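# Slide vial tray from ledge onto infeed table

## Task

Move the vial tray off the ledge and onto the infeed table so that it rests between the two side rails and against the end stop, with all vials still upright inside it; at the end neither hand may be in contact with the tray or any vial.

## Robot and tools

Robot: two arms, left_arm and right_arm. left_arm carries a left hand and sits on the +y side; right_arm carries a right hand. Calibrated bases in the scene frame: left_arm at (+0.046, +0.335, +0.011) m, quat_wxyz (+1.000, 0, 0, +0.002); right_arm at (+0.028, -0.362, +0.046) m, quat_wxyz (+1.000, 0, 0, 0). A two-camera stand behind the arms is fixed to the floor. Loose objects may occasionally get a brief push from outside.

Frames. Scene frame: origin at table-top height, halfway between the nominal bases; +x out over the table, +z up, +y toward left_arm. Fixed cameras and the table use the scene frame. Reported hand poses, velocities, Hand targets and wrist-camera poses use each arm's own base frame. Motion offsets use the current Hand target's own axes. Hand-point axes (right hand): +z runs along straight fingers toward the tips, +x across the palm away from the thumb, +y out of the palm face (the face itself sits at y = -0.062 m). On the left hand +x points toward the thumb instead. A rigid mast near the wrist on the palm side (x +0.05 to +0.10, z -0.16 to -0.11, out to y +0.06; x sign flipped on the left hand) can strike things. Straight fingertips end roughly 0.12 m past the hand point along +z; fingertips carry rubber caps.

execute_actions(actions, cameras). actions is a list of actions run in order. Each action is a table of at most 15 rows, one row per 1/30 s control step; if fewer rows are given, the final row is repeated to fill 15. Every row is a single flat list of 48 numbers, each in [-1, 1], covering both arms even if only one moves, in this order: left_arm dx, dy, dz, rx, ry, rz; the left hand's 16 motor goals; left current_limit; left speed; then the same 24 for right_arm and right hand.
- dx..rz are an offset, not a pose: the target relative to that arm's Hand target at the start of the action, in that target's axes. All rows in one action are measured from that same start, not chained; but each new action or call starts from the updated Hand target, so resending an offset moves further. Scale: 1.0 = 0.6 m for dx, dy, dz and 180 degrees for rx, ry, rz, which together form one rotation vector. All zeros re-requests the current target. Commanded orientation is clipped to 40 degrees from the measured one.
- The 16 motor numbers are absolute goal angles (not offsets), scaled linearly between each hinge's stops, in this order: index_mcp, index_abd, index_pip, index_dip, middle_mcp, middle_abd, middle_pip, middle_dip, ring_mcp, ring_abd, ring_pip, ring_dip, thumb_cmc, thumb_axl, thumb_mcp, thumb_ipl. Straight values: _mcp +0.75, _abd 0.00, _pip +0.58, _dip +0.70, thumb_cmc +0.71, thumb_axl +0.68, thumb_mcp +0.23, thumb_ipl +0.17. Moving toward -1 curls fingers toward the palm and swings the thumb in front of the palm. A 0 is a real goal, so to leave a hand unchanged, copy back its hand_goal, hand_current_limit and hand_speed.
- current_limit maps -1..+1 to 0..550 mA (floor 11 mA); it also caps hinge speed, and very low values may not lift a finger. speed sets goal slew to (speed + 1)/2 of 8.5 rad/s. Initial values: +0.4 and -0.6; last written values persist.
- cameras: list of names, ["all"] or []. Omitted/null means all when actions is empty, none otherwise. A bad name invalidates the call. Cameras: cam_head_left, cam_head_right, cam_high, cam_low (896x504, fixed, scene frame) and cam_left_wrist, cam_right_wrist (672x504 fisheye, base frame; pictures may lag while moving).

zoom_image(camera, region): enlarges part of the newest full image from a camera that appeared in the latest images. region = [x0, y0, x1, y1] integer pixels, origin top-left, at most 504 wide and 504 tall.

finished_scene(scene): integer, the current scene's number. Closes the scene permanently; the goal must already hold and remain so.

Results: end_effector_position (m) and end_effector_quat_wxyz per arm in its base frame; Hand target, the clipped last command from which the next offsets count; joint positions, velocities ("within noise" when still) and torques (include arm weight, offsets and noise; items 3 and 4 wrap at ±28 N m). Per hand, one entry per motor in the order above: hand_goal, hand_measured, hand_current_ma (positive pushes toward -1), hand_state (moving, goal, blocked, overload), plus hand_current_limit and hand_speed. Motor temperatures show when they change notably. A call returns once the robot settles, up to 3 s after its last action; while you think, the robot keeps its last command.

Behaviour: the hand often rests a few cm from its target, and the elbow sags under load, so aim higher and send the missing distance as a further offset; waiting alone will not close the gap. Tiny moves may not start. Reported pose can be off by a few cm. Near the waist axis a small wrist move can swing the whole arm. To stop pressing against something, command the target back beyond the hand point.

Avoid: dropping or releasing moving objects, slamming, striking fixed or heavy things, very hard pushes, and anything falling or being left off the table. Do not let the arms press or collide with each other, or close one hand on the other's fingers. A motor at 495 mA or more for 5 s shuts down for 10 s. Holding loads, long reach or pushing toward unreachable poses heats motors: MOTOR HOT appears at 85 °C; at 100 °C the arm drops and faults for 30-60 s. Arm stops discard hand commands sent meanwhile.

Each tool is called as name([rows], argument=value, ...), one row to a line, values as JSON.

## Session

execute_actions(actions=[], cameras=["cam_head_left","cam_high"])

zoom_image(camera="cam_high", region=[360, 90, 550, 300])

zoom_image(camera="cam_head_left", region=[290, 230, 510, 450])

Scene clock: 0.00 s.
left_arm: end_effector_position=(+0.2059, -0.3249, +0.1648) hand_goal=(+0.754, +0.000, +0.576, +0.696, +0.754, +0.000, +0.576, +0.696, +0.754, +0.000, +0.576, +0.696, +0.714, +0.678, +0.226, +0.168) hand_measured=(+0.754, +0.000, +0.576, +0.696, +0.754, +0.000, +0.576, +0.696, +0.754, +0.000, +0.576, +0.696, +0.714, +0.678, +0.226, +0.168) hand_current_ma=(+0, +0, +0, +0, +0, +0, +0, +0, +0, +0, +0, +0, +0, +0, +0, +0) hand_state=(goal, goal, goal, goal, goal, goal, goal, goal, goal, goal, goal, goal, goal, goal, goal, goal) hand_current_limit=0.40 hand_speed=-0.60 end_effector_quat_wxyz=(-0.246, +0.403, +0.804, -0.361) | right_arm: end_effector_position=(+0.2465, -0.0840, +0.2326) hand_goal=(+0.754, +0.000, +0.576, +0.696, +0.754, +0.000, +0.576, +0.696, +0.754, +0.000, +0.576, +0.696, +0.714, +0.678, +0.226, +0.168) hand_measured=(+0.754, +0.000, +0.576, +0.696, +0.754, +0.000, +0.576, +0.696, +0.754, +0.000, +0.576, +0.696, +0.714, +0.678, +0.226, +0.168) hand_current_ma=(+0, +0, +0, +0, +0, +0, +0, +0, +0, +0, +0, +0, +0, +0, +0, +0) hand_state=(goal, goal, goal, goal, goal, goal, goal, goal, goal, goal, goal, goal, goal, goal, goal, goal) hand_current_limit=0.40 hand_speed=-0.60 end_effector_quat_wxyz=(+0.045, +0.034, +0.976, -0.208)
Joint positions: left_arm=[-0.808 1.562 1.288 -1.606 0.865 -1.307] | right_arm=[-0.41 0.853 0.941 -1.41 0.354 -1.956]
Joint velocities: within noise
Joint torques (N m): no reading
Motor temperatures (°C): left_arm=[29 30 38 31 34 28] | right_arm=[30 32 34 26 26 30]
Heat: left arm: hottest elbow 38 °C; right arm: hottest elbow 34 °C.
Hand target: left_arm +0.2108, -0.3301, +0.1726; -0.236, +0.408, +0.803, -0.365 | right_arm +0.2507, -0.0858, +0.2404; +0.053, +0.035, +0.975, -0.211
Images, in order (width x height): cam_head_left 896x504, cam_high 896x504.

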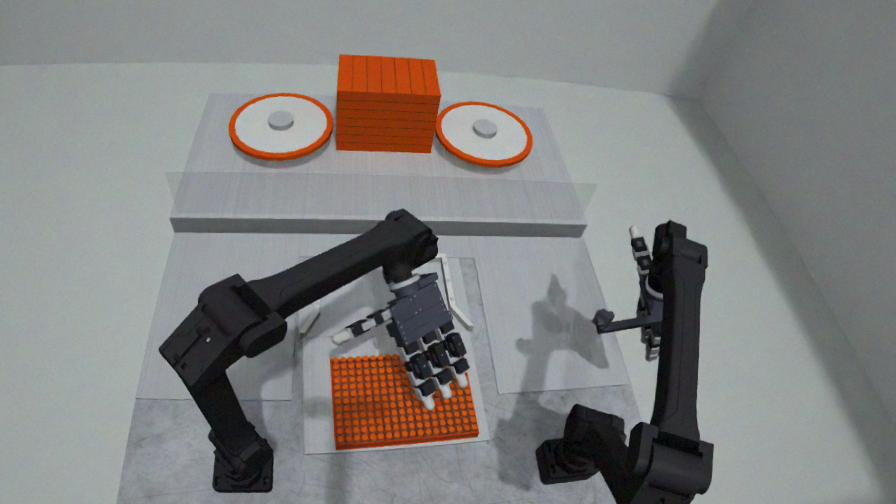

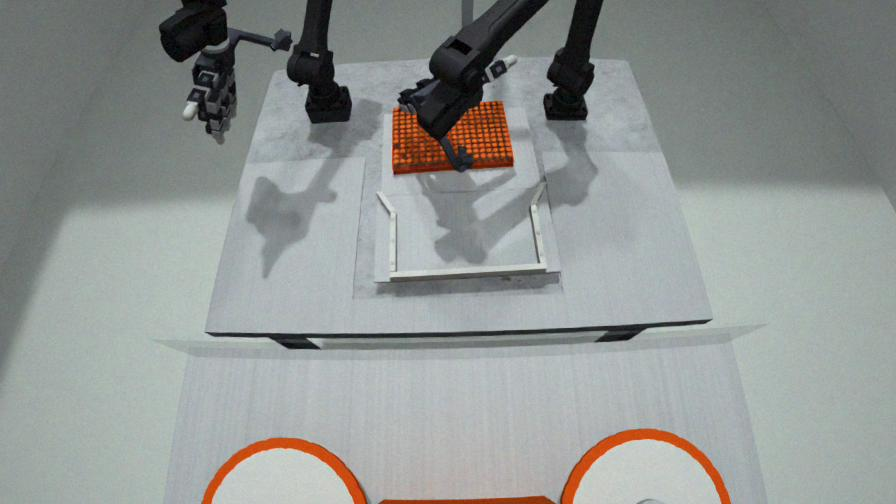

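Scaled by 2.400 from the camera's 896x504 image, which has a finer 1280x720 frame.

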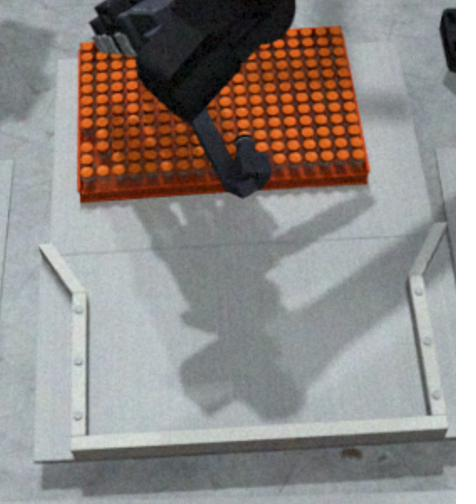

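Scaled by 2.291 from the camera's 896x504 image, which has a finer 1280x720 frame.

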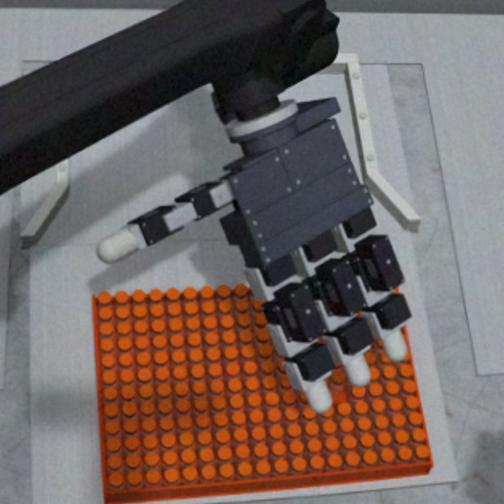

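execute_actions([
  [[0.0135,-0.13,-0.104,-0.0949,0.0186,0.0588,0.75,0,0.58,0.7,0.75,0,0.58,0.7,0.75,0,0.58,0.7,0.71,0.68,0.23,0.17,0.8,-0.6,0,0,0,0,0,0,0.75,0,0.58,0.7,0.75,0,0.58,0.7,0.75,0,0.58,0.7,0.71,0.68,0.23,0.17,0.4,-0.6]],
  [[0,0,0,-0.0949,0.0186,0.0588,0.4,0.25,0.58,0.7,0.4,0,0.58,0.7,0.4,-0.25,0.58,0.7,0.71,0.68,0.23,0.17,0.8,-0.6,0,0,0,0,0,0,0.75,0,0.58,0.7,0.75,0,0.58,0.7,0.75,0,0.58,0.7,0.71,0.68,0.23,0.17,0.4,-0.6]],
  [[0,0,0,-0.0949,0.0186,0.0588,-0.32,0.25,0.58,0.7,-0.32,0,0.58,0.7,-0.32,-0.25,0.58,0.7,0.71,0.68,0.23,0.17,0.8,-0.6,0,0,0,0,0,0,0.75,0,0.58,0.7,0.75,0,0.58,0.7,0.75,0,0.58,0.7,0.71,0.68,0.23,0.17,0.4,-0.6]],
  [[0,-0.1,0,0,0,0,-0.32,0.25,0.58,0.7,-0.32,0,0.58,0.7,-0.32,-0.25,0.58,0.7,0.71,0.68,0.23,0.17,0.8,-0.6,0,0,0,0,0,0,0.75,0,0.58,0.7,0.75,0,0.58,0.7,0.75,0,0.58,0.7,0.71,0.68,0.23,0.17,0.4,-0.6]],
], cameras=["cam_high","cam_head_left"])

Scene clock: 41.00 s.
left_arm: end_effector_position=(+0.1531, -0.3322, +0.2717) hand_goal=(-0.320, +0.250, +0.580, +0.700, -0.320, +0.000, +0.580, +0.700, -0.320, -0.250, +0.580, +0.700, +0.710, +0.680, +0.230, +0.170) hand_measured=(-0.300, +0.246, +0.580, +0.698, -0.300, +0.000, +0.580, +0.698, -0.300, -0.246, +0.580, +0.698, +0.708, +0.678, +0.226, +0.168) hand_current_ma=(+9, +0, +0, +0, +9, +0, +0, +0, +10, +0, +0, +0, +0, +0, -1, +0) hand_state=(goal, goal, goal, goal, goal, goal, goal, goal, goal, goal, goal, goal, goal, goal, goal, goal) hand_current_limit=0.80 hand_speed=-0.60 end_effector_quat_wxyz=(-0.006, +0.695, +0.719, +0.001) | right_arm: end_effector_position=(+0.2465, -0.0840, +0.2326) hand_goal=(+0.750, +0.000, +0.580, +0.700, +0.750, +0.000, +0.580, +0.700, +0.750, +0.000, +0.580, +0.700, +0.710, +0.680, +0.230, +0.170) hand_measured=(+0.748, +0.000, +0.576, +0.698, +0.748, +0.000, +0.576, +0.698, +0.748, +0.000, +0.576, +0.698, +0.710, +0.678, +0.224, +0.168) hand_current_ma=(-5, +0, -7, -6, -5, +0, -7, -5, -5, +0, -7, -5, -1, -6, -17, -6) hand_state=(goal, goal, goal, goal, goal, goal, goal, goal, goal, goal, goal, goal, goal, goal, goal, goal) hand_current_limit=0.40 hand_speed=-0.60 end_effector_quat_wxyz=(+0.045, +0.034, +0.976, -0.208)
Joint positions: left_arm=[-1.377 1.299 1.314 -1.599 0.005 -1.411] | right_arm=[-0.41 0.853 0.941 -1.41 0.354 -1.956]
Joint torques (N m): left_arm=[0.38 -11.69 6.5 0.36 -0.47 -0.11] | right_arm=[0.32 -2.73 9.72 1.09 0.22 0.02]
Motor temperatures (°C): left_arm=[29 31 43 31 34 28] | right_arm=[30 32 41 26 26 30]
Heat: left arm: hottest elbow 43 °C; right arm: hottest elbow 41 °C.
Hand target: left_arm +0.1508, -0.3323, +0.2728; +0.000, +0.694, +0.720, +0.000 | right_arm +0.2507, -0.0858, +0.2404; +0.053, +0.035, +0.975, -0.211
Off the commanded pose: left_arm 0.003 m, 1 deg | right_arm 0.009 m, 1 deg.
Images, in order (width x height): cam_head_left 896x504, cam_high 896x504.

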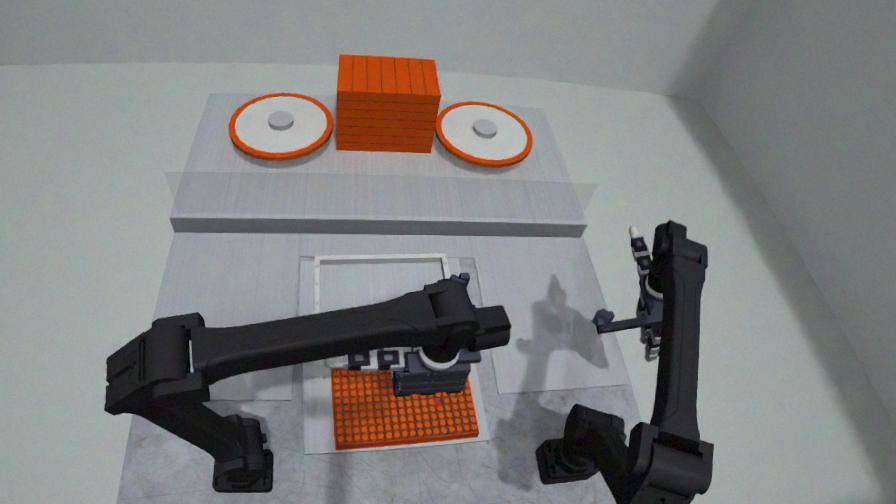

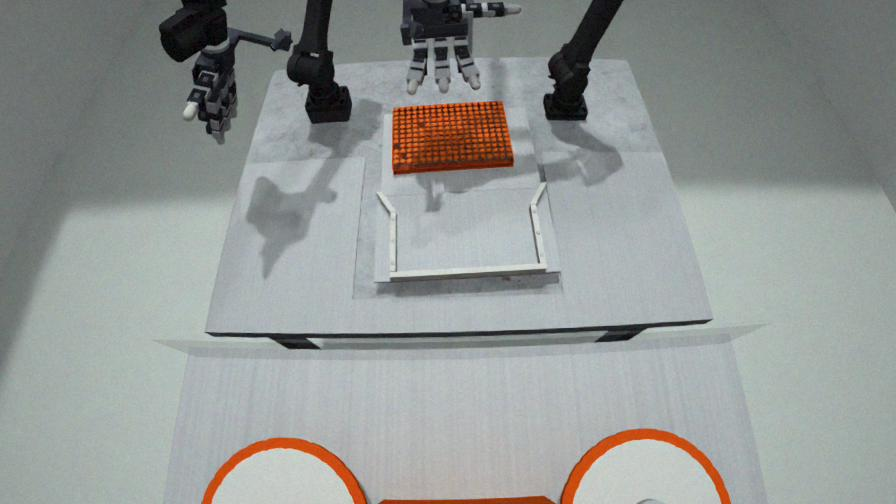

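execute_actions([
  [[0.007,-0.113,0,0,0,0,-0.32,0.25,0.58,0.7,-0.32,0,0.58,0.7,-0.32,-0.25,0.58,0.7,0.71,0.68,0.23,0.17,0.8,-0.6,0,0,0,0,0,0,0.75,0,0.58,0.7,0.75,0,0.58,0.7,0.75,0,0.58,0.7,0.71,0.68,0.23,0.17,0.4,-0.6]],
  [[0.007,-0.113,0,0,0,0,-0.32,0.25,0.58,0.7,-0.32,0,0.58,0.7,-0.32,-0.25,0.58,0.7,0.71,0.68,0.23,0.17,0.8,-0.6,0,0,0,0,0,0,0.75,0,0.58,0.7,0.75,0,0.58,0.7,0.75,0,0.58,0.7,0.71,0.68,0.23,0.17,0.4,-0.6]],
  [[0.007,-0.113,0,0,0,0,-0.32,0.25,0.58,0.7,-0.32,0,0.58,0.7,-0.32,-0.25,0.58,0.7,0.71,0.68,0.23,0.17,0.8,-0.6,0,0,0,0,0,0,0.75,0,0.58,0.7,0.75,0,0.58,0.7,0.75,0,0.58,0.7,0.71,0.68,0.23,0.17,0.4,-0.6]],
  [[0,0,0.117,0,0,0,-0.32,0.25,0.58,0.7,-0.32,0,0.58,0.7,-0.32,-0.25,0.58,0.7,0.71,0.68,0.23,0.17,0.8,-0.6,0,0,0,0,0,0,0.75,0,0.58,0.7,0.75,0,0.58,0.7,0.75,0,0.58,0.7,0.71,0.68,0.23,0.17,0.4,-0.6]],
  [[0,0,0.117,0,0,0,-0.32,0.25,0.58,0.7,-0.32,0,0.58,0.7,-0.32,-0.25,0.58,0.7,0.71,0.68,0.23,0.17,0.8,-0.6,0,0,0,0,0,0,0.75,0,0.58,0.7,0.75,0,0.58,0.7,0.75,0,0.58,0.7,0.71,0.68,0.23,0.17,0.4,-0.6]],
], cameras=["cam_high","cam_head_left","cam_left_wrist"])

zoom_image(camera="cam_high", region=[370, 50, 540, 200])

Scene clock: 55.53 s.
left_arm: end_effector_position=(-0.0513, -0.3256, +0.1330) hand_goal=(-0.320, +0.250, +0.580, +0.700, -0.320, +0.000, +0.580, +0.700, -0.320, -0.250, +0.580, +0.700, +0.710, +0.680, +0.230, +0.170) hand_measured=(-0.304, +0.248, +0.580, +0.698, -0.304, +0.000, +0.580, +0.698, -0.302, -0.248, +0.580, +0.698, +0.710, +0.678, +0.226, +0.168) hand_current_ma=(+6, +0, +0, +0, +6, +0, +0, +0, +7, +0, +0, +0, +0, +0, -1, +0) hand_state=(goal, goal, goal, goal, goal, goal, goal, goal, goal, goal, goal, goal, goal, goal, goal, goal) hand_current_limit=0.80 hand_speed=-0.60 end_effector_quat_wxyz=(-0.004, +0.695, +0.719, +0.004) | right_arm: end_effector_position=(+0.2465, -0.0840, +0.2326) hand_goal=(+0.750, +0.000, +0.580, +0.700, +0.750, +0.000, +0.580, +0.700, +0.750, +0.000, +0.580, +0.700, +0.710, +0.680, +0.230, +0.170) hand_measured=(+0.748, +0.000, +0.576, +0.698, +0.748, +0.000, +0.576, +0.698, +0.748, +0.000, +0.576, +0.698, +0.710, +0.678, +0.224, +0.168) hand_current_ma=(-5, +0, -7, -6, -5, +0, -7, -5, -5, +0, -7, -5, -1, -6, -17, -6) hand_state=(goal, goal, goal, goal, goal, goal, goal, goal, goal, goal, goal, goal, goal, goal, goal, goal) hand_current_limit=0.40 hand_speed=-0.60 end_effector_quat_wxyz=(+0.045, +0.034, +0.976, -0.208)
Joint positions: left_arm=[-1.936 1.394 1.032 -1.221 0.004 -1.97] | right_arm=[-0.41 0.853 0.941 -1.41 0.354 -1.956]
Joint torques (N m): left_arm=[0.21 -11.58 6.06 0.35 -0.4 -0.08] | right_arm=[0.67 -2.55 9.74 0.99 0.22 0.03]
Heat: left arm: hottest elbow 42 °C; right arm: hottest elbow 43 °C.
Hand target: left_arm -0.0530, -0.3270, +0.1325; +0.000, +0.694, +0.720, +0.000 | right_arm +0.2507, -0.0858, +0.2404; +0.053, +0.035, +0.975, -0.211
Off the commanded pose: left_arm 0.002 m, 1 deg | right_arm 0.009 m, 1 deg.
camera_calibration:
cam_left_wrist: T_world_to_cam=[[-0.560445, -0.828189, 0.00200113, -0.332303], [-0.543722, 0.369764, 0.75342, -0.0607982], [-0.624714, 0.421163, -0.657537, 0.312212], [0, 0, 0, 1]] pos_world=[-0.0242516, -0.384221, 0.251763]
Images, in order (width x height): cam_head_left 896x504, cam_high 896x504, cam_left_wrist 672x504.

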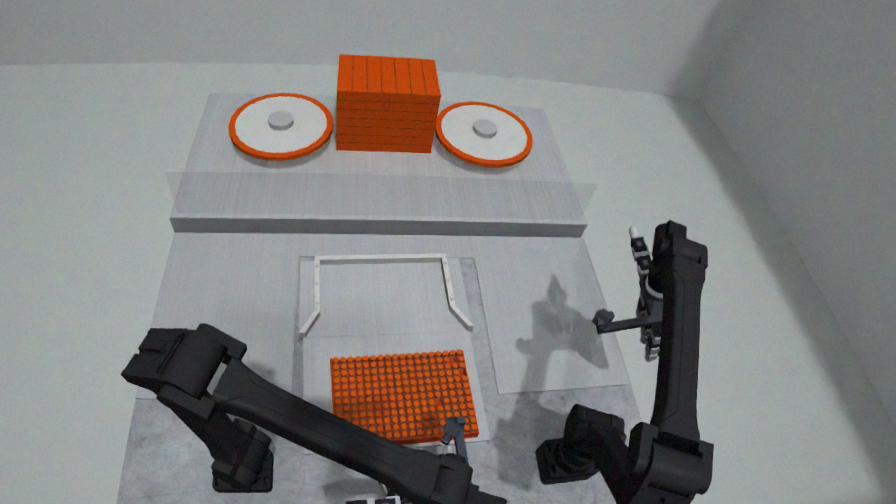

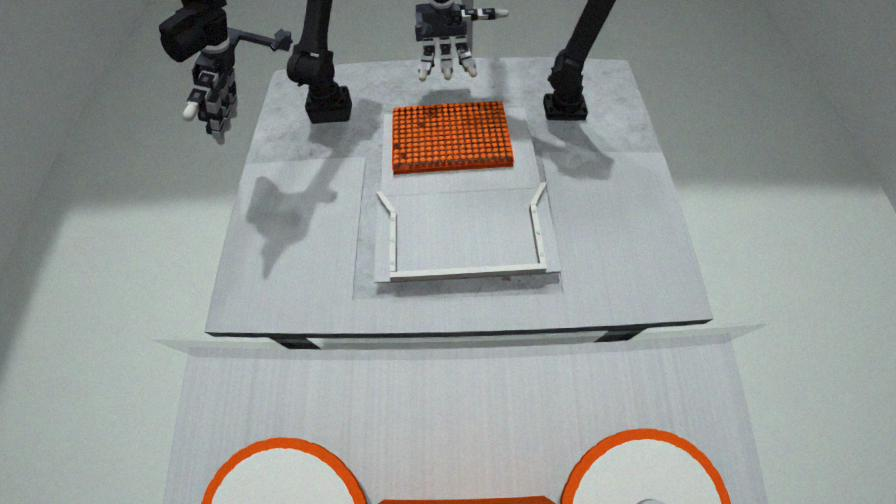

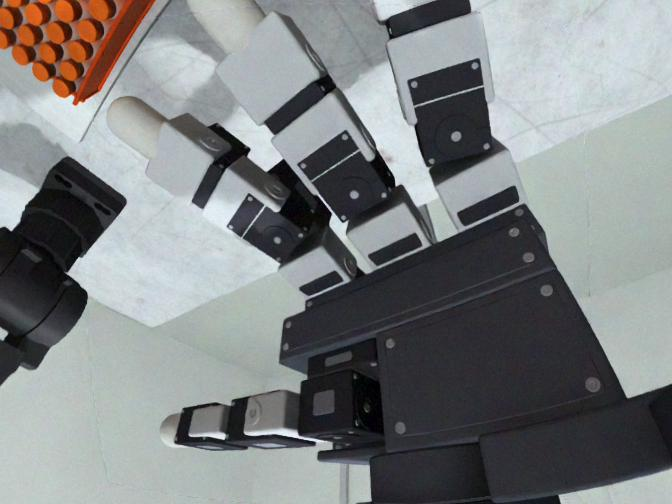

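Scaled by 2.965 from the camera's 896x504 image, which has a finer 1280x720 frame.

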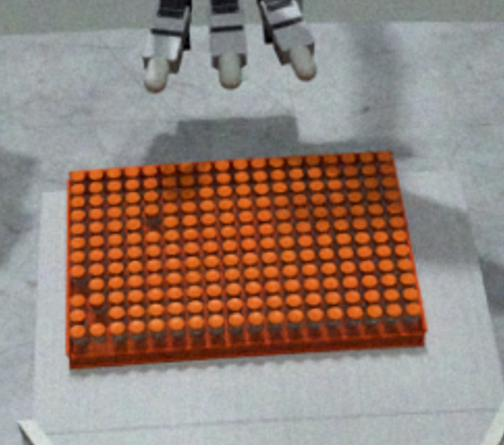

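execute_actions([
  [[0,0,0.1175,0,0,0.006,-0.32,0.25,0.58,0.7,-0.32,0,0.58,0.7,-0.32,-0.25,0.58,0.7,0.71,0.68,0.23,0.17,0.8,-0.6,0,0,0,0,0,0,0.75,0,0.58,0.7,0.75,0,0.58,0.7,0.75,0,0.58,0.7,0.71,0.68,0.23,0.17,0.4,-0.6]],
  [[0,0.04,0,0,0,0,-0.32,0.25,0.58,0.7,-0.32,0,0.58,0.7,-0.32,-0.25,0.58,0.7,0.71,0.68,0.23,0.17,0.8,-0.6,0,0,0,0,0,0,0.75,0,0.58,0.7,0.75,0,0.58,0.7,0.75,0,0.58,0.7,0.71,0.68,0.23,0.17,0.4,-0.6]],
  [[0,0.02,0,0,0,0,-0.32,0.25,0.58,0.7,-0.32,0,0.58,0.7,-0.32,-0.25,0.58,0.7,0.71,0.68,0.23,0.17,0.8,-0.6,0,0,0,0,0,0,0.75,0,0.58,0.7,0.75,0,0.58,0.7,0.75,0,0.58,0.7,0.71,0.68,0.23,0.17,0.4,-0.6]],
], cameras=["cam_high","cam_left_wrist"])

zoom_image(camera="cam_high", region=[370, 50, 540, 200])

Scene clock: 77.03 s.
left_arm: end_effector_position=(-0.0223, -0.3250, +0.0605) hand_goal=(-0.320, +0.250, +0.580, +0.700, -0.320, +0.000, +0.580, +0.700, -0.320, -0.250, +0.580, +0.700, +0.710, +0.680, +0.230, +0.170) hand_measured=(-0.304, +0.248, +0.580, +0.698, -0.304, +0.000, +0.580, +0.698, -0.302, -0.248, +0.580, +0.698, +0.710, +0.678, +0.226, +0.168) hand_current_ma=(+6, +0, +0, +0, +6, +0, +0, +0, +7, +0, +0, +0, +0, +0, -1, +0) hand_state=(goal, goal, goal, goal, goal, goal, goal, goal, goal, goal, goal, goal, goal, goal, goal, goal) hand_current_limit=0.80 hand_speed=-0.60 end_effector_quat_wxyz=(-0.004, +0.703, +0.711, +0.007) | right_arm: end_effector_position=(+0.2465, -0.0840, +0.2326) hand_goal=(+0.750, +0.000, +0.580, +0.700, +0.750, +0.000, +0.580, +0.700, +0.750, +0.000, +0.580, +0.700, +0.710, +0.680, +0.230, +0.170) hand_measured=(+0.748, +0.000, +0.576, +0.698, +0.748, +0.000, +0.576, +0.698, +0.748, +0.000, +0.576, +0.698, +0.710, +0.678, +0.224, +0.168) hand_current_ma=(-5, +0, -7, -6, -5, +0, -7, -5, -5, +0, -7, -5, -1, -6, -17, -6) hand_state=(goal, goal, goal, goal, goal, goal, goal, goal, goal, goal, goal, goal, goal, goal, goal, goal) hand_current_limit=0.40 hand_speed=-0.60 end_effector_quat_wxyz=(+0.045, +0.034, +0.976, -0.208)
Joint positions: left_arm=[-1.867 1.461 0.888 -1.015 0.001 -1.878] | right_arm=[-0.41 0.853 0.941 -1.41 0.354 -1.956]
Joint torques (N m): left_arm=[1.9 -12.98 5.14 0.27 -0.32 0.07] | right_arm=[0.56 -2.55 9.74 1.01 0.23 0.02]
Heat: left arm: hottest elbow 41 °C; right arm: hottest elbow 44 °C.
Hand target: left_arm -0.0170, -0.3265, +0.0620; +0.000, +0.701, +0.713, -0.001 | right_arm +0.2507, -0.0858, +0.2404; +0.053, +0.035, +0.975, -0.211
Off the commanded pose: left_arm 0.006 m, 1 deg | right_arm 0.009 m, 1 deg.
camera_calibration:
cam_left_wrist: T_world_to_cam=[[-0.579607, -0.814888, -0.00371019, -0.311072], [-0.537537, 0.378906, 0.753315, 0.0125358], [-0.612462, 0.438621, -0.657649, 0.288403], [0, 0, 0, 1]] pos_world=[0.00307476, -0.384738, 0.17907]
Images, in order (width x height): cam_high 896x504, cam_left_wrist 672x504.

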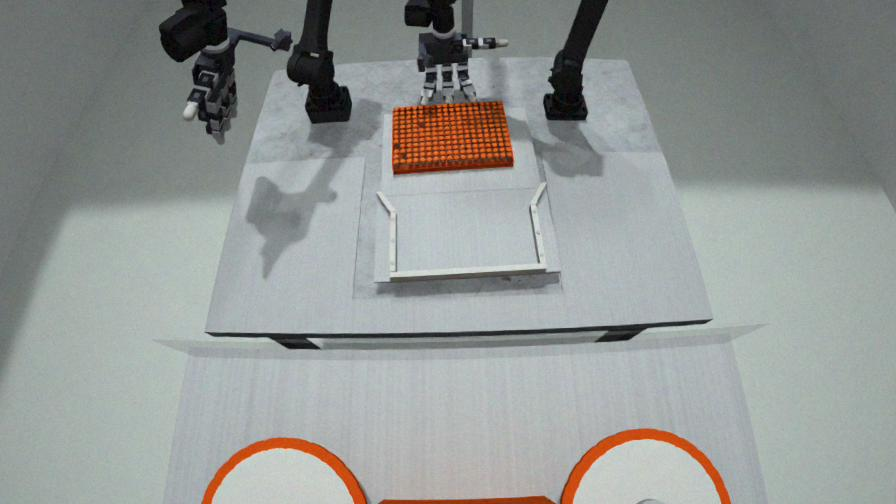

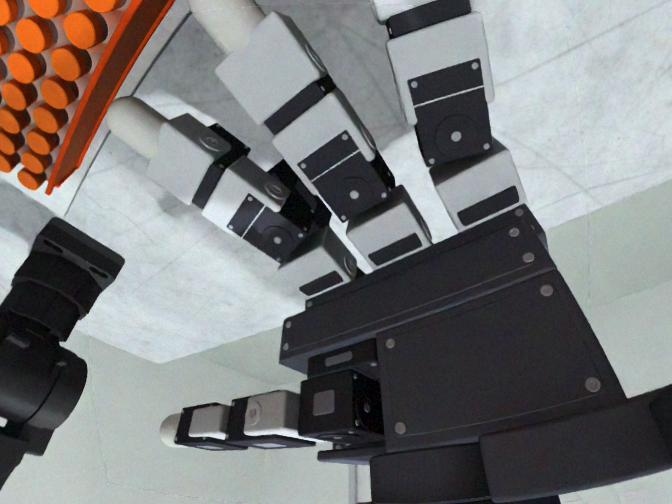

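Scaled by 2.965 from the camera's 896x504 image, which has a finer 1280x720 frame.

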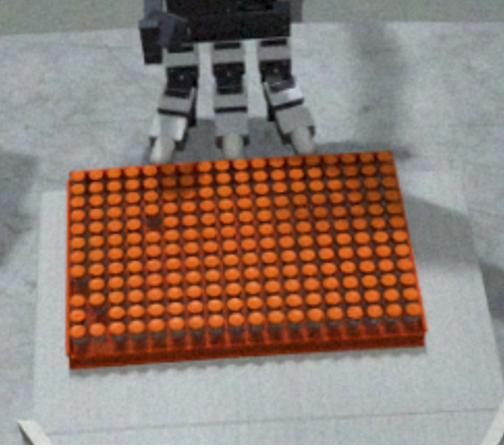

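execute_actions([
  [[0,0.03,0,0,0,0,-0.32,0.25,0.58,0.7,-0.32,0,0.58,0.7,-0.32,-0.25,0.58,0.7,0.71,0.68,0.23,0.17,0.8,-0.6,0,0,0,0,0,0,0.75,0,0.58,0.7,0.75,0,0.58,0.7,0.75,0,0.58,0.7,0.71,0.68,0.23,0.17,0.4,-0.6]],
  [[0.004,0.03,0,0,0,0,-0.32,0.25,0.58,0.7,-0.32,0,0.58,0.7,-0.32,-0.25,0.58,0.7,0.71,0.68,0.23,0.17,0.8,-0.6,0,0,0,0,0,0,0.75,0,0.58,0.7,0.75,0,0.58,0.7,0.75,0,0.58,0.7,0.71,0.68,0.23,0.17,0.4,-0.6]],
  [[0.004,0.025,0,0,0,0,-0.32,0.25,0.58,0.7,-0.32,0,0.58,0.7,-0.32,-0.25,0.58,0.7,0.71,0.68,0.23,0.17,0.8,-0.6,0,0,0,0,0,0,0.75,0,0.58,0.7,0.75,0,0.58,0.7,0.75,0,0.58,0.7,0.71,0.68,0.23,0.17,0.4,-0.6]],
], cameras=["cam_high","cam_left_wrist"])

zoom_image(camera="cam_high", region=[370, 50, 560, 290])

Scene clock: 85.93 s.
left_arm: end_effector_position=(+0.0156, -0.3225, +0.0621) hand_goal=(-0.320, +0.250, +0.580, +0.700, -0.320, +0.000, +0.580, +0.700, -0.320, -0.250, +0.580, +0.700, +0.710, +0.680, +0.230, +0.170) hand_measured=(-0.306, +0.250, +0.582, +0.700, -0.302, +0.010, +0.586, +0.700, -0.304, -0.248, +0.580, +0.698, +0.710, +0.678, +0.226, +0.168) hand_current_ma=(+5, +0, +0, +0, +8, +2, +1, +0, +7, +0, +0, +0, +0, +0, -1, +0) hand_state=(goal, goal, goal, goal, goal, goal, goal, goal, goal, goal, goal, goal, goal, goal, goal, goal) hand_current_limit=0.80 hand_speed=-0.60 end_effector_quat_wxyz=(-0.009, +0.708, +0.706, -0.005) | right_arm: end_effector_position=(+0.2465, -0.0840, +0.2326) hand_goal=(+0.750, +0.000, +0.580, +0.700, +0.750, +0.000, +0.580, +0.700, +0.750, +0.000, +0.580, +0.700, +0.710, +0.680, +0.230, +0.170) hand_measured=(+0.748, +0.000, +0.576, +0.698, +0.748, +0.000, +0.576, +0.698, +0.748, +0.000, +0.576, +0.698, +0.710, +0.678, +0.224, +0.168) hand_current_ma=(-5, +0, -7, -6, -5, +0, -7, -5, -5, +0, -7, -5, -1, -6, -17, -6) hand_state=(goal, goal, goal, goal, goal, goal, goal, goal, goal, goal, goal, goal, goal, goal, goal, goal) hand_current_limit=0.40 hand_speed=-0.60 end_effector_quat_wxyz=(+0.045, +0.034, +0.976, -0.208)
Joint positions: left_arm=[-1.758 1.413 0.85 -1.009 0.021 -1.755] | right_arm=[-0.41 0.853 0.941 -1.41 0.354 -1.956]
Joint torques (N m): left_arm=[3.96 -11.63 4.79 0.21 -1.05 0.2] | right_arm=[0.67 -2.55 9.8 1.03 0.24 0.03]
Heat: left arm: hottest elbow 41 °C; right arm: hottest elbow 44 °C.
Hand target: left_arm +0.0339, -0.3207, +0.0618; +0.000, +0.701, +0.713, +0.000 | right_arm +0.2507, -0.0858, +0.2404; +0.053, +0.035, +0.975, -0.211
Off the commanded pose: left_arm 0.018 m, 2 deg | right_arm 0.009 m, 1 deg.
camera_calibration:
cam_left_wrist: T_world_to_cam=[[-0.590087, -0.807105, 0.0194662, -0.285912], [-0.514061, 0.394211, 0.7618, 0.0348257], [-0.622527, 0.439521, -0.64752, 0.311352], [0, 0, 0, 1]] pos_world=[0.0430146, -0.381336, 0.180642]
Images, in order (width x height): cam_high 896x504, cam_left_wrist 672x504.

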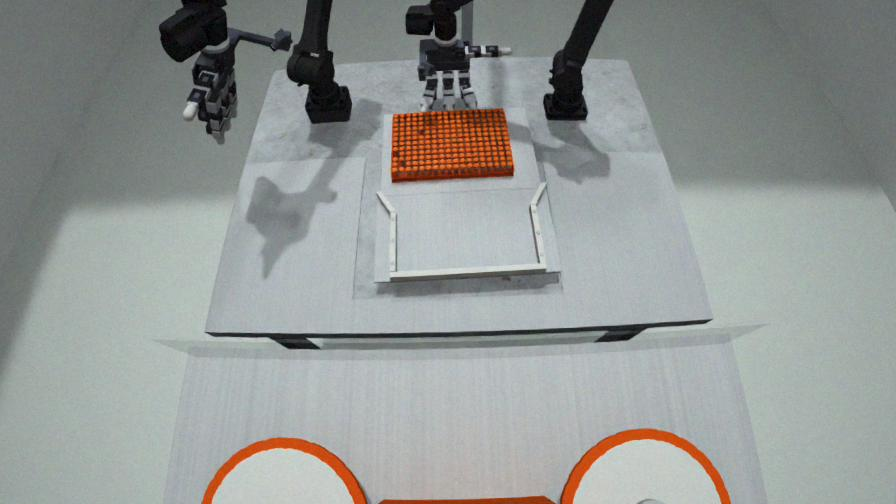

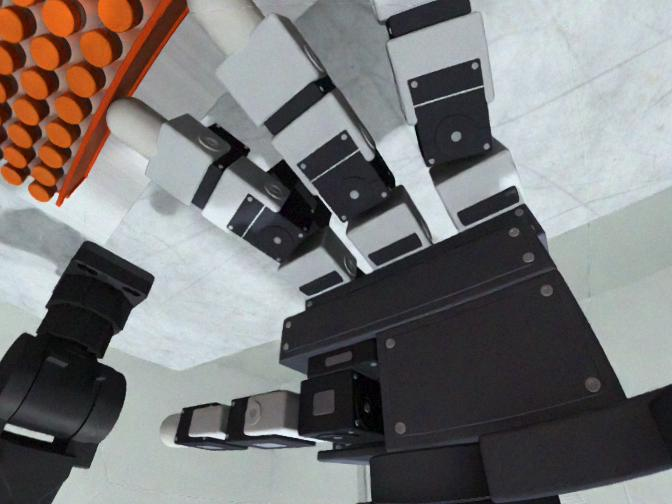

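Scaled by 2.100 from the camera's 896x504 image, which has a finer 1280x720 frame.

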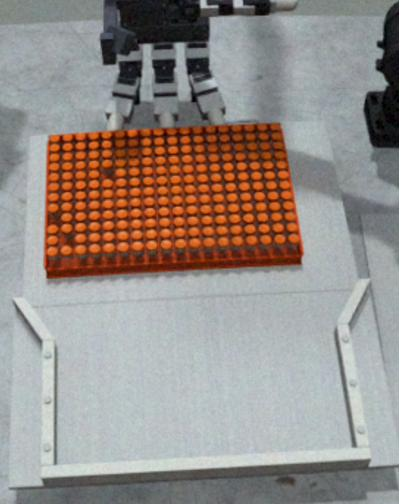

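execute_actions([
  [[0.012,0.033,0,0,0,0,-0.32,0.25,0.58,0.7,-0.32,0,0.58,0.7,-0.32,-0.25,0.58,0.7,0.71,0.68,0.23,0.17,0.8,-0.6,0,0,0,0,0,0,0.75,0,0.58,0.7,0.75,0,0.58,0.7,0.75,0,0.58,0.7,0.71,0.68,0.23,0.17,0.4,-0.6]],
  [[0.012,0.033,0,0,0,0,-0.32,0.25,0.58,0.7,-0.32,0,0.58,0.7,-0.32,-0.25,0.58,0.7,0.71,0.68,0.23,0.17,0.8,-0.6,0,0,0,0,0,0,0.75,0,0.58,0.7,0.75,0,0.58,0.7,0.75,0,0.58,0.7,0.71,0.68,0.23,0.17,0.4,-0.6]],
], cameras=["cam_high"])

zoom_image(camera="cam_high", region=[370, 50, 560, 290])

Scene clock: 95.63 s.
left_arm: end_effector_position=(+0.0563, -0.3116, +0.0624) hand_goal=(-0.320, +0.250, +0.580, +0.700, -0.320, +0.000, +0.580, +0.700, -0.320, -0.250, +0.580, +0.700, +0.710, +0.680, +0.230, +0.170) hand_measured=(-0.308, +0.246, +0.582, +0.700, -0.302, -0.014, +0.588, +0.700, -0.304, -0.248, +0.580, +0.698, +0.710, +0.678, +0.226, +0.168) hand_current_ma=(+4, +0, +0, +0, +9, -3, +1, +0, +7, +0, +0, +0, +0, +0, -1, +0) hand_state=(goal, goal, goal, goal, goal, goal, goal, goal, goal, goal, goal, goal, goal, goal, goal, goal) hand_current_limit=0.80 hand_speed=-0.60 end_effector_quat_wxyz=(-0.007, +0.713, +0.701, -0.008) | right_arm: end_effector_position=(+0.2465, -0.0840, +0.2326) hand_goal=(+0.750, +0.000, +0.580, +0.700, +0.750, +0.000, +0.580, +0.700, +0.750, +0.000, +0.580, +0.700, +0.710, +0.680, +0.230, +0.170) hand_measured=(+0.748, +0.000, +0.576, +0.698, +0.748, +0.000, +0.576, +0.698, +0.748, +0.000, +0.576, +0.698, +0.710, +0.678, +0.224, +0.168) hand_current_ma=(-5, +0, -7, -6, -5, +0, -7, -5, -5, +0, -7, -5, -1, -6, -17, -6) hand_state=(goal, goal, goal, goal, goal, goal, goal, goal, goal, goal, goal, goal, goal, goal, goal, goal) hand_current_limit=0.40 hand_speed=-0.60 end_effector_quat_wxyz=(+0.045, +0.034, +0.976, -0.208)
Joint positions: left_arm=[-1.645 1.363 0.802 -1.007 0.022 -1.628] | right_arm=[-0.41 0.853 0.941 -1.41 0.354 -1.956]
Joint torques (N m): left_arm=[3.84 -10.7 4.86 0.2 -1.09 0.03] | right_arm=[0.21 -2.73 9.69 0.98 0.25 0.01]
Heat: left arm: hottest elbow 41 °C; right arm: hottest elbow 45 °C.
Hand target: left_arm +0.0733, -0.3058, +0.0620; +0.000, +0.701, +0.713, +0.000 | right_arm +0.2507, -0.0858, +0.2404; +0.053, +0.035, +0.975, -0.211
Off the commanded pose: left_arm 0.018 m, 2 deg | right_arm 0.009 m, 1 deg.
Images, in order (width x height): cam_high 896x504.

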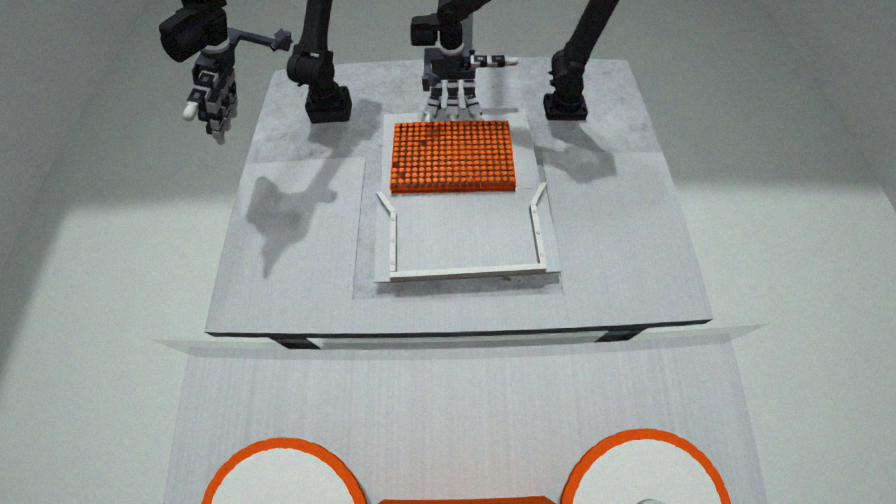

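Scaled by 2.100 from the camera's 896x504 image, which has a finer 1280x720 frame.

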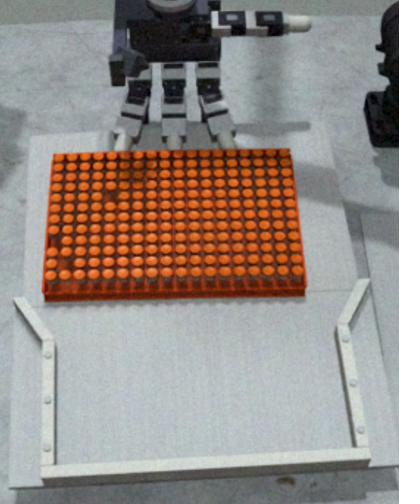

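execute_actions([
  [[0.004,0.025,0,0,0,-0.014,-0.32,0.25,0.58,0.7,-0.32,0,0.58,0.7,-0.32,-0.25,0.58,0.7,0.71,0.68,0.23,0.17,0.8,-0.6,0,0,0,0,0,0,0.75,0,0.58,0.7,0.75,0,0.58,0.7,0.75,0,0.58,0.7,0.71,0.68,0.23,0.17,0.4,-0.6]],
  [[0.004,0.025,0,0,0,-0.014,-0.32,0.25,0.58,0.7,-0.32,0,0.58,0.7,-0.32,-0.25,0.58,0.7,0.71,0.68,0.23,0.17,0.8,-0.6,0,0,0,0,0,0,0.75,0,0.58,0.7,0.75,0,0.58,0.7,0.75,0,0.58,0.7,0.71,0.68,0.23,0.17,0.4,-0.6]],
], cameras=["cam_high"])

zoom_image(camera="cam_high", region=[370, 50, 560, 290])

Scene clock: 108.80 s.
left_arm: end_effector_position=(+0.0648, -0.3094, +0.0624) hand_goal=(-0.320, +0.250, +0.580, +0.700, -0.320, +0.000, +0.580, +0.700, -0.320, -0.250, +0.580, +0.700, +0.710, +0.680, +0.230, +0.170) hand_measured=(-0.288, +0.246, +0.582, +0.700, -0.298, -0.024, +0.570, +0.694, -0.304, -0.248, +0.580, +0.698, +0.710, +0.678, +0.226, +0.168) hand_current_ma=(+22, +0, +0, +0, +11, -10, -2, -1, +7, +0, +0, +0, +0, +0, -1, +0) hand_state=(blocked, goal, goal, goal, blocked, blocked, goal, goal, goal, goal, goal, goal, goal, goal, goal, goal) hand_current_limit=0.80 hand_speed=-0.60 end_effector_quat_wxyz=(-0.016, +0.698, +0.716, -0.022) | right_arm: end_effector_position=(+0.2465, -0.0840, +0.2326) hand_goal=(+0.750, +0.000, +0.580, +0.700, +0.750, +0.000, +0.580, +0.700, +0.750, +0.000, +0.580, +0.700, +0.710, +0.680, +0.230, +0.170) hand_measured=(+0.748, +0.000, +0.576, +0.698, +0.748, +0.000, +0.576, +0.698, +0.748, +0.000, +0.576, +0.698, +0.710, +0.678, +0.224, +0.168) hand_current_ma=(-5, +0, -7, -6, -5, +0, -7, -5, -5, +0, -7, -5, -1, -6, -17, -6) hand_state=(goal, goal, goal, goal, goal, goal, goal, goal, goal, goal, goal, goal, goal, goal, goal, goal) hand_current_limit=0.40 hand_speed=-0.60 end_effector_quat_wxyz=(+0.045, +0.034, +0.976, -0.208)
Joint positions: left_arm=[-1.6 1.354 0.802 -1.007 0.054 -1.626] | right_arm=[-0.41 0.853 0.941 -1.41 0.354 -1.956]
Joint torques (N m): left_arm=[7.36 -9.64 5.01 0.09 -2.22 0.05] | right_arm=[0.73 -2.73 9.78 1.07 0.25 0.03]
Heat: left arm: hottest elbow 40 °C; right arm: hottest elbow 45 °C.
Hand target: left_arm +0.1031, -0.2998, +0.0620; +0.000, +0.669, +0.743, +0.000 | right_arm +0.2507, -0.0858, +0.2404; +0.053, +0.035, +0.975, -0.211
Off the commanded pose: left_arm 0.040 m, 5 deg | right_arm 0.009 m, 1 deg.
Images, in order (width x height): cam_high 896x504.

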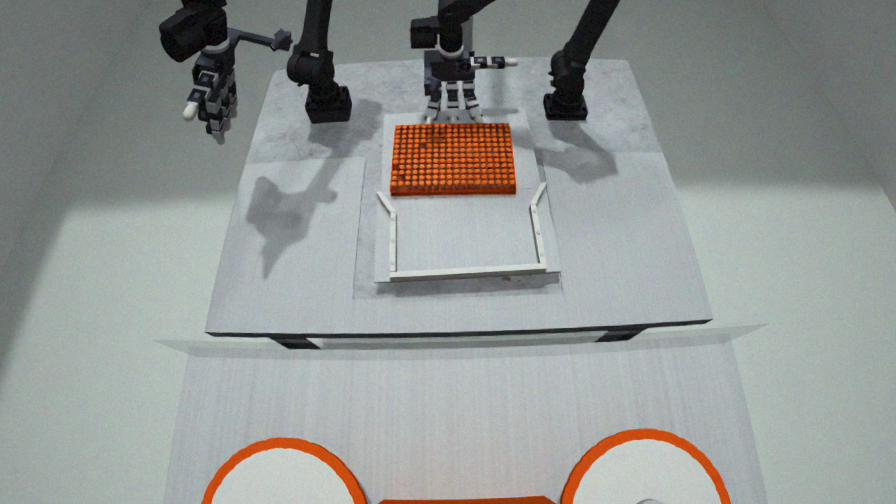

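Scaled by 2.100 from the camera's 896x504 image, which has a finer 1280x720 frame.

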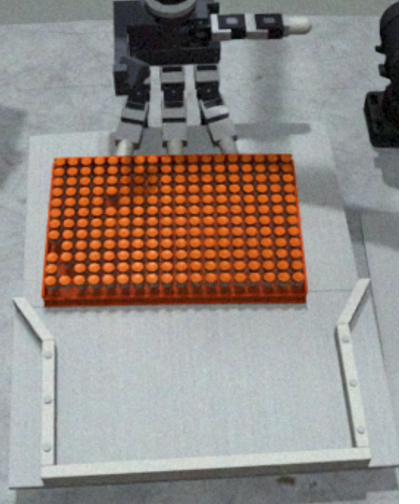

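execute_actions([
  [[-0.051,-0.103,0,0,0,0,-0.32,0.25,0.58,0.7,-0.32,0,0.58,0.7,-0.32,-0.25,0.58,0.7,0.71,0.68,0.23,0.17,0.8,-0.6,0,0,0,0,0,0,0.75,0,0.58,0.7,0.75,0,0.58,0.7,0.75,0,0.58,0.7,0.71,0.68,0.23,0.17,0.4,-0.6]],
  [[0,0.033,0,0,0,0,-0.32,0.25,0.58,0.7,-0.32,0,0.58,0.7,-0.32,-0.25,0.58,0.7,0.71,0.68,0.23,0.17,0.8,-0.6,0,0,0,0,0,0,0.75,0,0.58,0.7,0.75,0,0.58,0.7,0.75,0,0.58,0.7,0.71,0.68,0.23,0.17,0.4,-0.6]],
  [[0,0.03,0,0,0,0,-0.32,0.25,0.58,0.7,-0.32,0,0.58,0.7,-0.32,-0.25,0.58,0.7,0.71,0.68,0.23,0.17,0.8,-0.6,0,0,0,0,0,0,0.75,0,0.58,0.7,0.75,0,0.58,0.7,0.75,0,0.58,0.7,0.71,0.68,0.23,0.17,0.4,-0.6]],
], cameras=["cam_high"])

zoom_image(camera="cam_high", region=[370, 50, 560, 290])

Scene clock: 139.77 s.
left_arm: end_effector_position=(+0.0584, -0.3238, +0.0570) hand_goal=(-0.320, +0.250, +0.580, +0.700, -0.320, +0.000, +0.580, +0.700, -0.320, -0.250, +0.580, +0.700, +0.710, +0.680, +0.230, +0.170) hand_measured=(-0.316, +0.248, +0.580, +0.700, -0.328, +0.002, +0.574, +0.698, -0.334, -0.234, +0.560, +0.698, +0.710, +0.678, +0.226, +0.168) hand_current_ma=(+1, +0, +0, +0, -2, +0, -1, +0, -5, +4, -8, +0, +0, +0, -1, +0) hand_state=(goal, goal, goal, goal, goal, goal, goal, goal, goal, goal, goal, goal, goal, goal, goal, goal) hand_current_limit=0.80 hand_speed=-0.60 end_effector_quat_wxyz=(-0.013, +0.689, +0.725, -0.001) | right_arm: end_effector_position=(+0.2465, -0.0840, +0.2326) hand_goal=(+0.750, +0.000, +0.580, +0.700, +0.750, +0.000, +0.580, +0.700, +0.750, +0.000, +0.580, +0.700, +0.710, +0.680, +0.230, +0.170) hand_measured=(+0.748, +0.000, +0.576, +0.698, +0.748, +0.000, +0.576, +0.698, +0.748, +0.000, +0.576, +0.698, +0.710, +0.678, +0.224, +0.168) hand_current_ma=(-5, +0, -7, -6, -5, +0, -7, -5, -5, +0, -7, -5, -1, -6, -17, -6) hand_state=(goal, goal, goal, goal, goal, goal, goal, goal, goal, goal, goal, goal, goal, goal, goal, goal) hand_current_limit=0.40 hand_speed=-0.60 end_effector_quat_wxyz=(+0.045, +0.034, +0.976, -0.208)
Joint positions: left_arm=[-1.631 1.43 0.85 -1.006 0.022 -1.682] | right_arm=[-0.41 0.853 0.941 -1.41 0.354 -1.956]
Joint torques (N m): left_arm=[5.3 -9.93 7.42 0.01 -1.1 0.05] | right_arm=[0.79 -2.49 9.85 1.14 0.21 0]
Motor temperatures (°C): left_arm=[30 32 40 31 41 28] | right_arm=[30 31 46 26 26 30]
Heat: left arm: hottest wrist yaw 41 °C; right arm: hottest elbow 46 °C.
Hand target: left_arm +0.0824, -0.3326, +0.0619; +0.000, +0.669, +0.743, +0.000 | right_arm +0.2507, -0.0858, +0.2404; +0.053, +0.035, +0.975, -0.211
Off the commanded pose: left_arm 0.026 m, 3 deg | right_arm 0.009 m, 1 deg.
Images, in order (width x height): cam_high 896x504.

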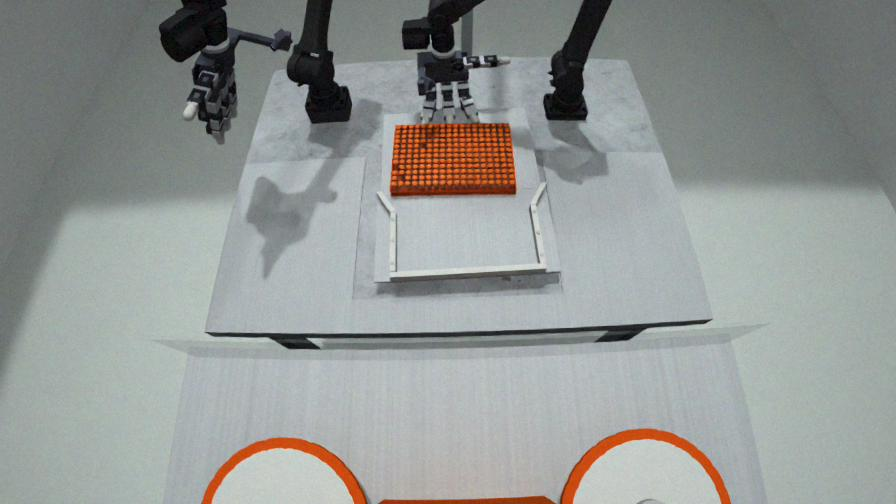

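Scaled by 2.100 from the camera's 896x504 image, which has a finer 1280x720 frame.

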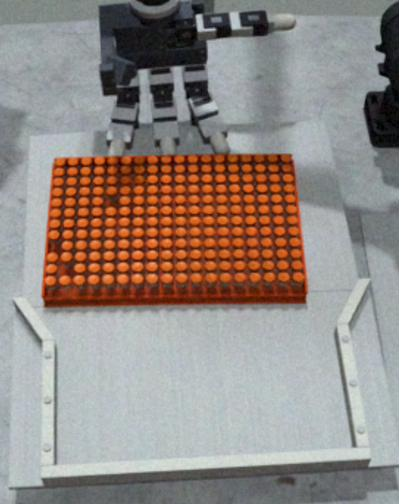

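execute_actions([
  [[-0.012,0.02,-0.009,0,0,0,-0.32,0.25,0.58,0.7,-0.32,0,0.58,0.7,-0.32,-0.25,0.58,0.7,0.71,0.68,0.23,0.17,0.8,-0.6,0,0,0,0,0,0,0.75,0,0.58,0.7,0.75,0,0.58,0.7,0.75,0,0.58,0.7,0.71,0.68,0.23,0.17,0.4,-0.6]],
  [[0,0.025,0,0,0,0,-0.32,0.25,0.58,0.7,-0.32,0,0.58,0.7,-0.32,-0.25,0.58,0.7,0.71,0.68,0.23,0.17,0.8,-0.6,0,0,0,0,0,0,0.75,0,0.58,0.7,0.75,0,0.58,0.7,0.75,0,0.58,0.7,0.71,0.68,0.23,0.17,0.4,-0.6]],
], cameras=["cam_high"])

zoom_image(camera="cam_high", region=[370, 50, 560, 290])

Scene clock: 148.73 s.
left_arm: end_effector_position=(+0.0637, -0.3258, +0.0592) hand_goal=(-0.320, +0.250, +0.580, +0.700, -0.320, +0.000, +0.580, +0.700, -0.320, -0.250, +0.580, +0.700, +0.710, +0.680, +0.230, +0.170) hand_measured=(-0.306, +0.248, +0.580, +0.700, -0.314, +0.004, +0.570, +0.698, -0.320, -0.224, +0.550, +0.694, +0.710, +0.678, +0.226, +0.168) hand_current_ma=(+5, +0, +0, +0, +1, +0, -2, +0, +0, +11, -19, -1, +0, +0, -1, +0) hand_state=(goal, goal, goal, goal, goal, goal, goal, goal, goal, blocked, blocked, goal, goal, goal, goal, goal) hand_current_limit=0.80 hand_speed=-0.60 end_effector_quat_wxyz=(-0.028, +0.700, +0.713, -0.012) | right_arm: end_effector_position=(+0.2465, -0.0840, +0.2326) hand_goal=(+0.750, +0.000, +0.580, +0.700, +0.750, +0.000, +0.580, +0.700, +0.750, +0.000, +0.580, +0.700, +0.710, +0.680, +0.230, +0.170) hand_measured=(+0.748, +0.000, +0.576, +0.698, +0.748, +0.000, +0.576, +0.698, +0.748, +0.000, +0.576, +0.698, +0.710, +0.678, +0.224, +0.168) hand_current_ma=(-5, +0, -7, -6, -5, +0, -7, -5, -5, +0, -7, -5, -1, -6, -17, -6) hand_state=(goal, goal, goal, goal, goal, goal, goal, goal, goal, goal, goal, goal, goal, goal, goal, goal) hand_current_limit=0.40 hand_speed=-0.60 end_effector_quat_wxyz=(+0.045, +0.034, +0.976, -0.208)
Joint positions: left_arm=[-1.601 1.423 0.858 -1.027 0.057 -1.618] | right_arm=[-0.41 0.853 0.941 -1.41 0.354 -1.956]
Joint torques (N m): left_arm=[8.59 -9.17 8.17 0.02 -2.38 0.1] | right_arm=[0.91 -2.43 9.73 1.16 0.23 -0.01]
Heat: left arm: hottest elbow 41 °C; right arm: hottest elbow 46 °C.
Hand target: left_arm +0.1100, -0.3370, +0.0673; +0.000, +0.669, +0.743, +0.000 | right_arm +0.2507, -0.0858, +0.2404; +0.053, +0.035, +0.975, -0.211
Off the commanded pose: left_arm 0.048 m, 6 deg | right_arm 0.009 m, 1 deg.
Images, in order (width x height): cam_high 896x504.

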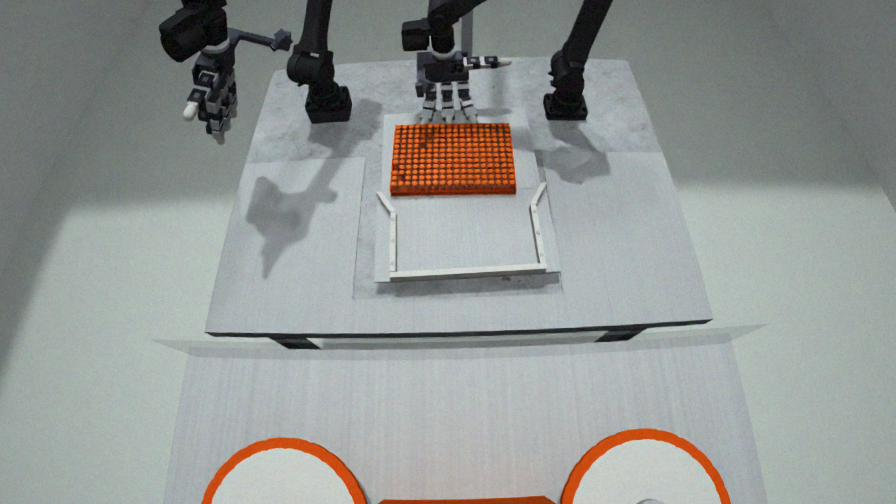

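Scaled by 2.100 from the camera's 896x504 image, which has a finer 1280x720 frame.

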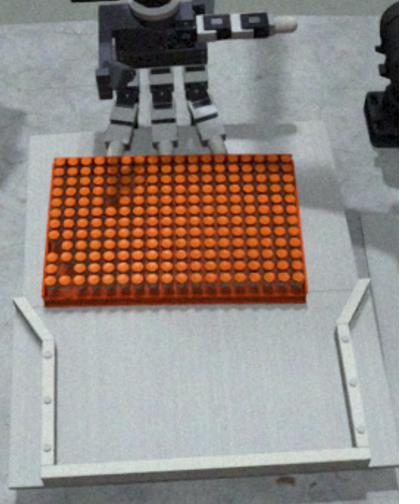

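execute_actions([
  [[0.0,0.015,0,0,0,0,-0.32,0.25,0.58,0.7,-0.32,0,0.58,0.7,-0.32,-0.25,0.58,0.7,0.71,0.68,0.23,0.17,0.8,-0.6,0,0,0,0,0,0,0.75,0,0.58,0.7,0.75,0,0.58,0.7,0.75,0,0.58,0.7,0.71,0.68,0.23,0.17,0.4,-0.6]],
], cameras=["cam_high"])

zoom_image(camera="cam_high", region=[370, 50, 560, 290])

Scene clock: 175.17 s.
left_arm: end_effector_position=(+0.0648, -0.3259, +0.0594) hand_goal=(-0.320, +0.250, +0.580, +0.700, -0.320, +0.000, +0.580, +0.700, -0.320, -0.250, +0.580, +0.700, +0.710, +0.680, +0.230, +0.170) hand_measured=(-0.302, +0.248, +0.580, +0.700, -0.310, +0.004, +0.564, +0.698, -0.320, -0.224, +0.550, +0.688, +0.710, +0.678, +0.226, +0.168) hand_current_ma=(+9, +0, +0, +0, +2, +0, -6, +0, +0, +11, -19, -3, +0, +0, -1, +0) hand_state=(goal, goal, goal, goal, goal, goal, goal, goal, goal, blocked, blocked, goal, goal, goal, goal, goal) hand_current_limit=0.80 hand_speed=-0.60 end_effector_quat_wxyz=(-0.032, +0.701, +0.712, -0.016) | right_arm: end_effector_position=(+0.2465, -0.0840, +0.2326) hand_goal=(+0.750, +0.000, +0.580, +0.700, +0.750, +0.000, +0.580, +0.700, +0.750, +0.000, +0.580, +0.700, +0.710, +0.680, +0.230, +0.170) hand_measured=(+0.748, +0.000, +0.576, +0.698, +0.748, +0.000, +0.576, +0.698, +0.748, +0.000, +0.576, +0.698, +0.710, +0.678, +0.224, +0.168) hand_current_ma=(-5, +0, -7, -6, -5, +0, -7, -5, -5, +0, -7, -5, -1, -6, -17, -6) hand_state=(goal, goal, goal, goal, goal, goal, goal, goal, goal, goal, goal, goal, goal, goal, goal, goal) hand_current_limit=0.40 hand_speed=-0.60 end_effector_quat_wxyz=(+0.045, +0.034, +0.976, -0.208)
Joint positions: left_arm=[-1.592 1.419 0.858 -1.029 0.069 -1.606] | right_arm=[-0.41 0.853 0.941 -1.41 0.354 -1.956]
Joint torques (N m): left_arm=[9.82 -9.29 7.95 0.01 -2.8 0.2] | right_arm=[0.79 -2.9 9.78 0.98 0.24 -0.02]
Motor temperatures (°C): left_arm=[30 32 42 31 46 28] | right_arm=[30 31 46 26 26 30]
Heat: left arm: hottest wrist yaw 46 °C; right arm: hottest elbow 46 °C.
Hand target: left_arm +0.1190, -0.3361, +0.0674; +0.000, +0.669, +0.743, +0.000 | right_arm +0.2507, -0.0858, +0.2404; +0.053, +0.035, +0.975, -0.211
Off the commanded pose: left_arm 0.056 m, 7 deg | right_arm 0.009 m, 1 deg.
Images, in order (width x height): cam_high 896x504.

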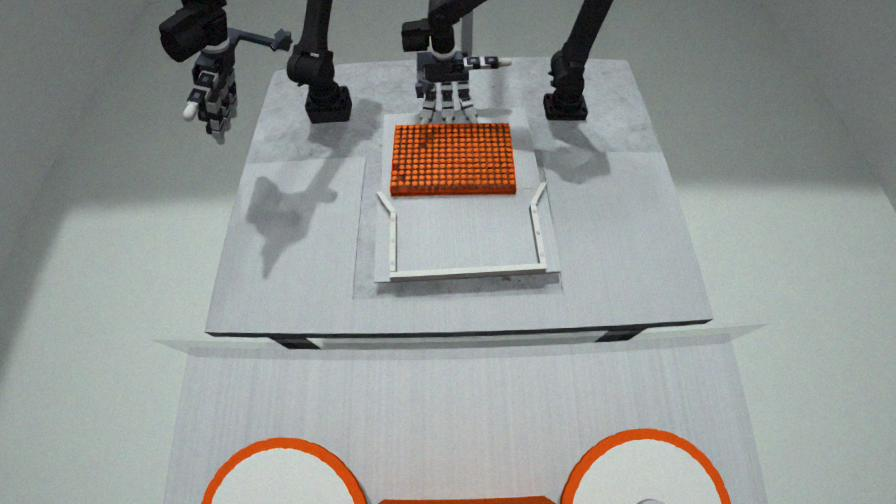

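Scaled by 2.100 from the camera's 896x504 image, which has a finer 1280x720 frame.

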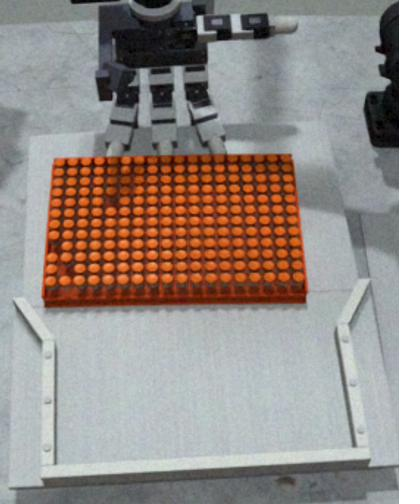

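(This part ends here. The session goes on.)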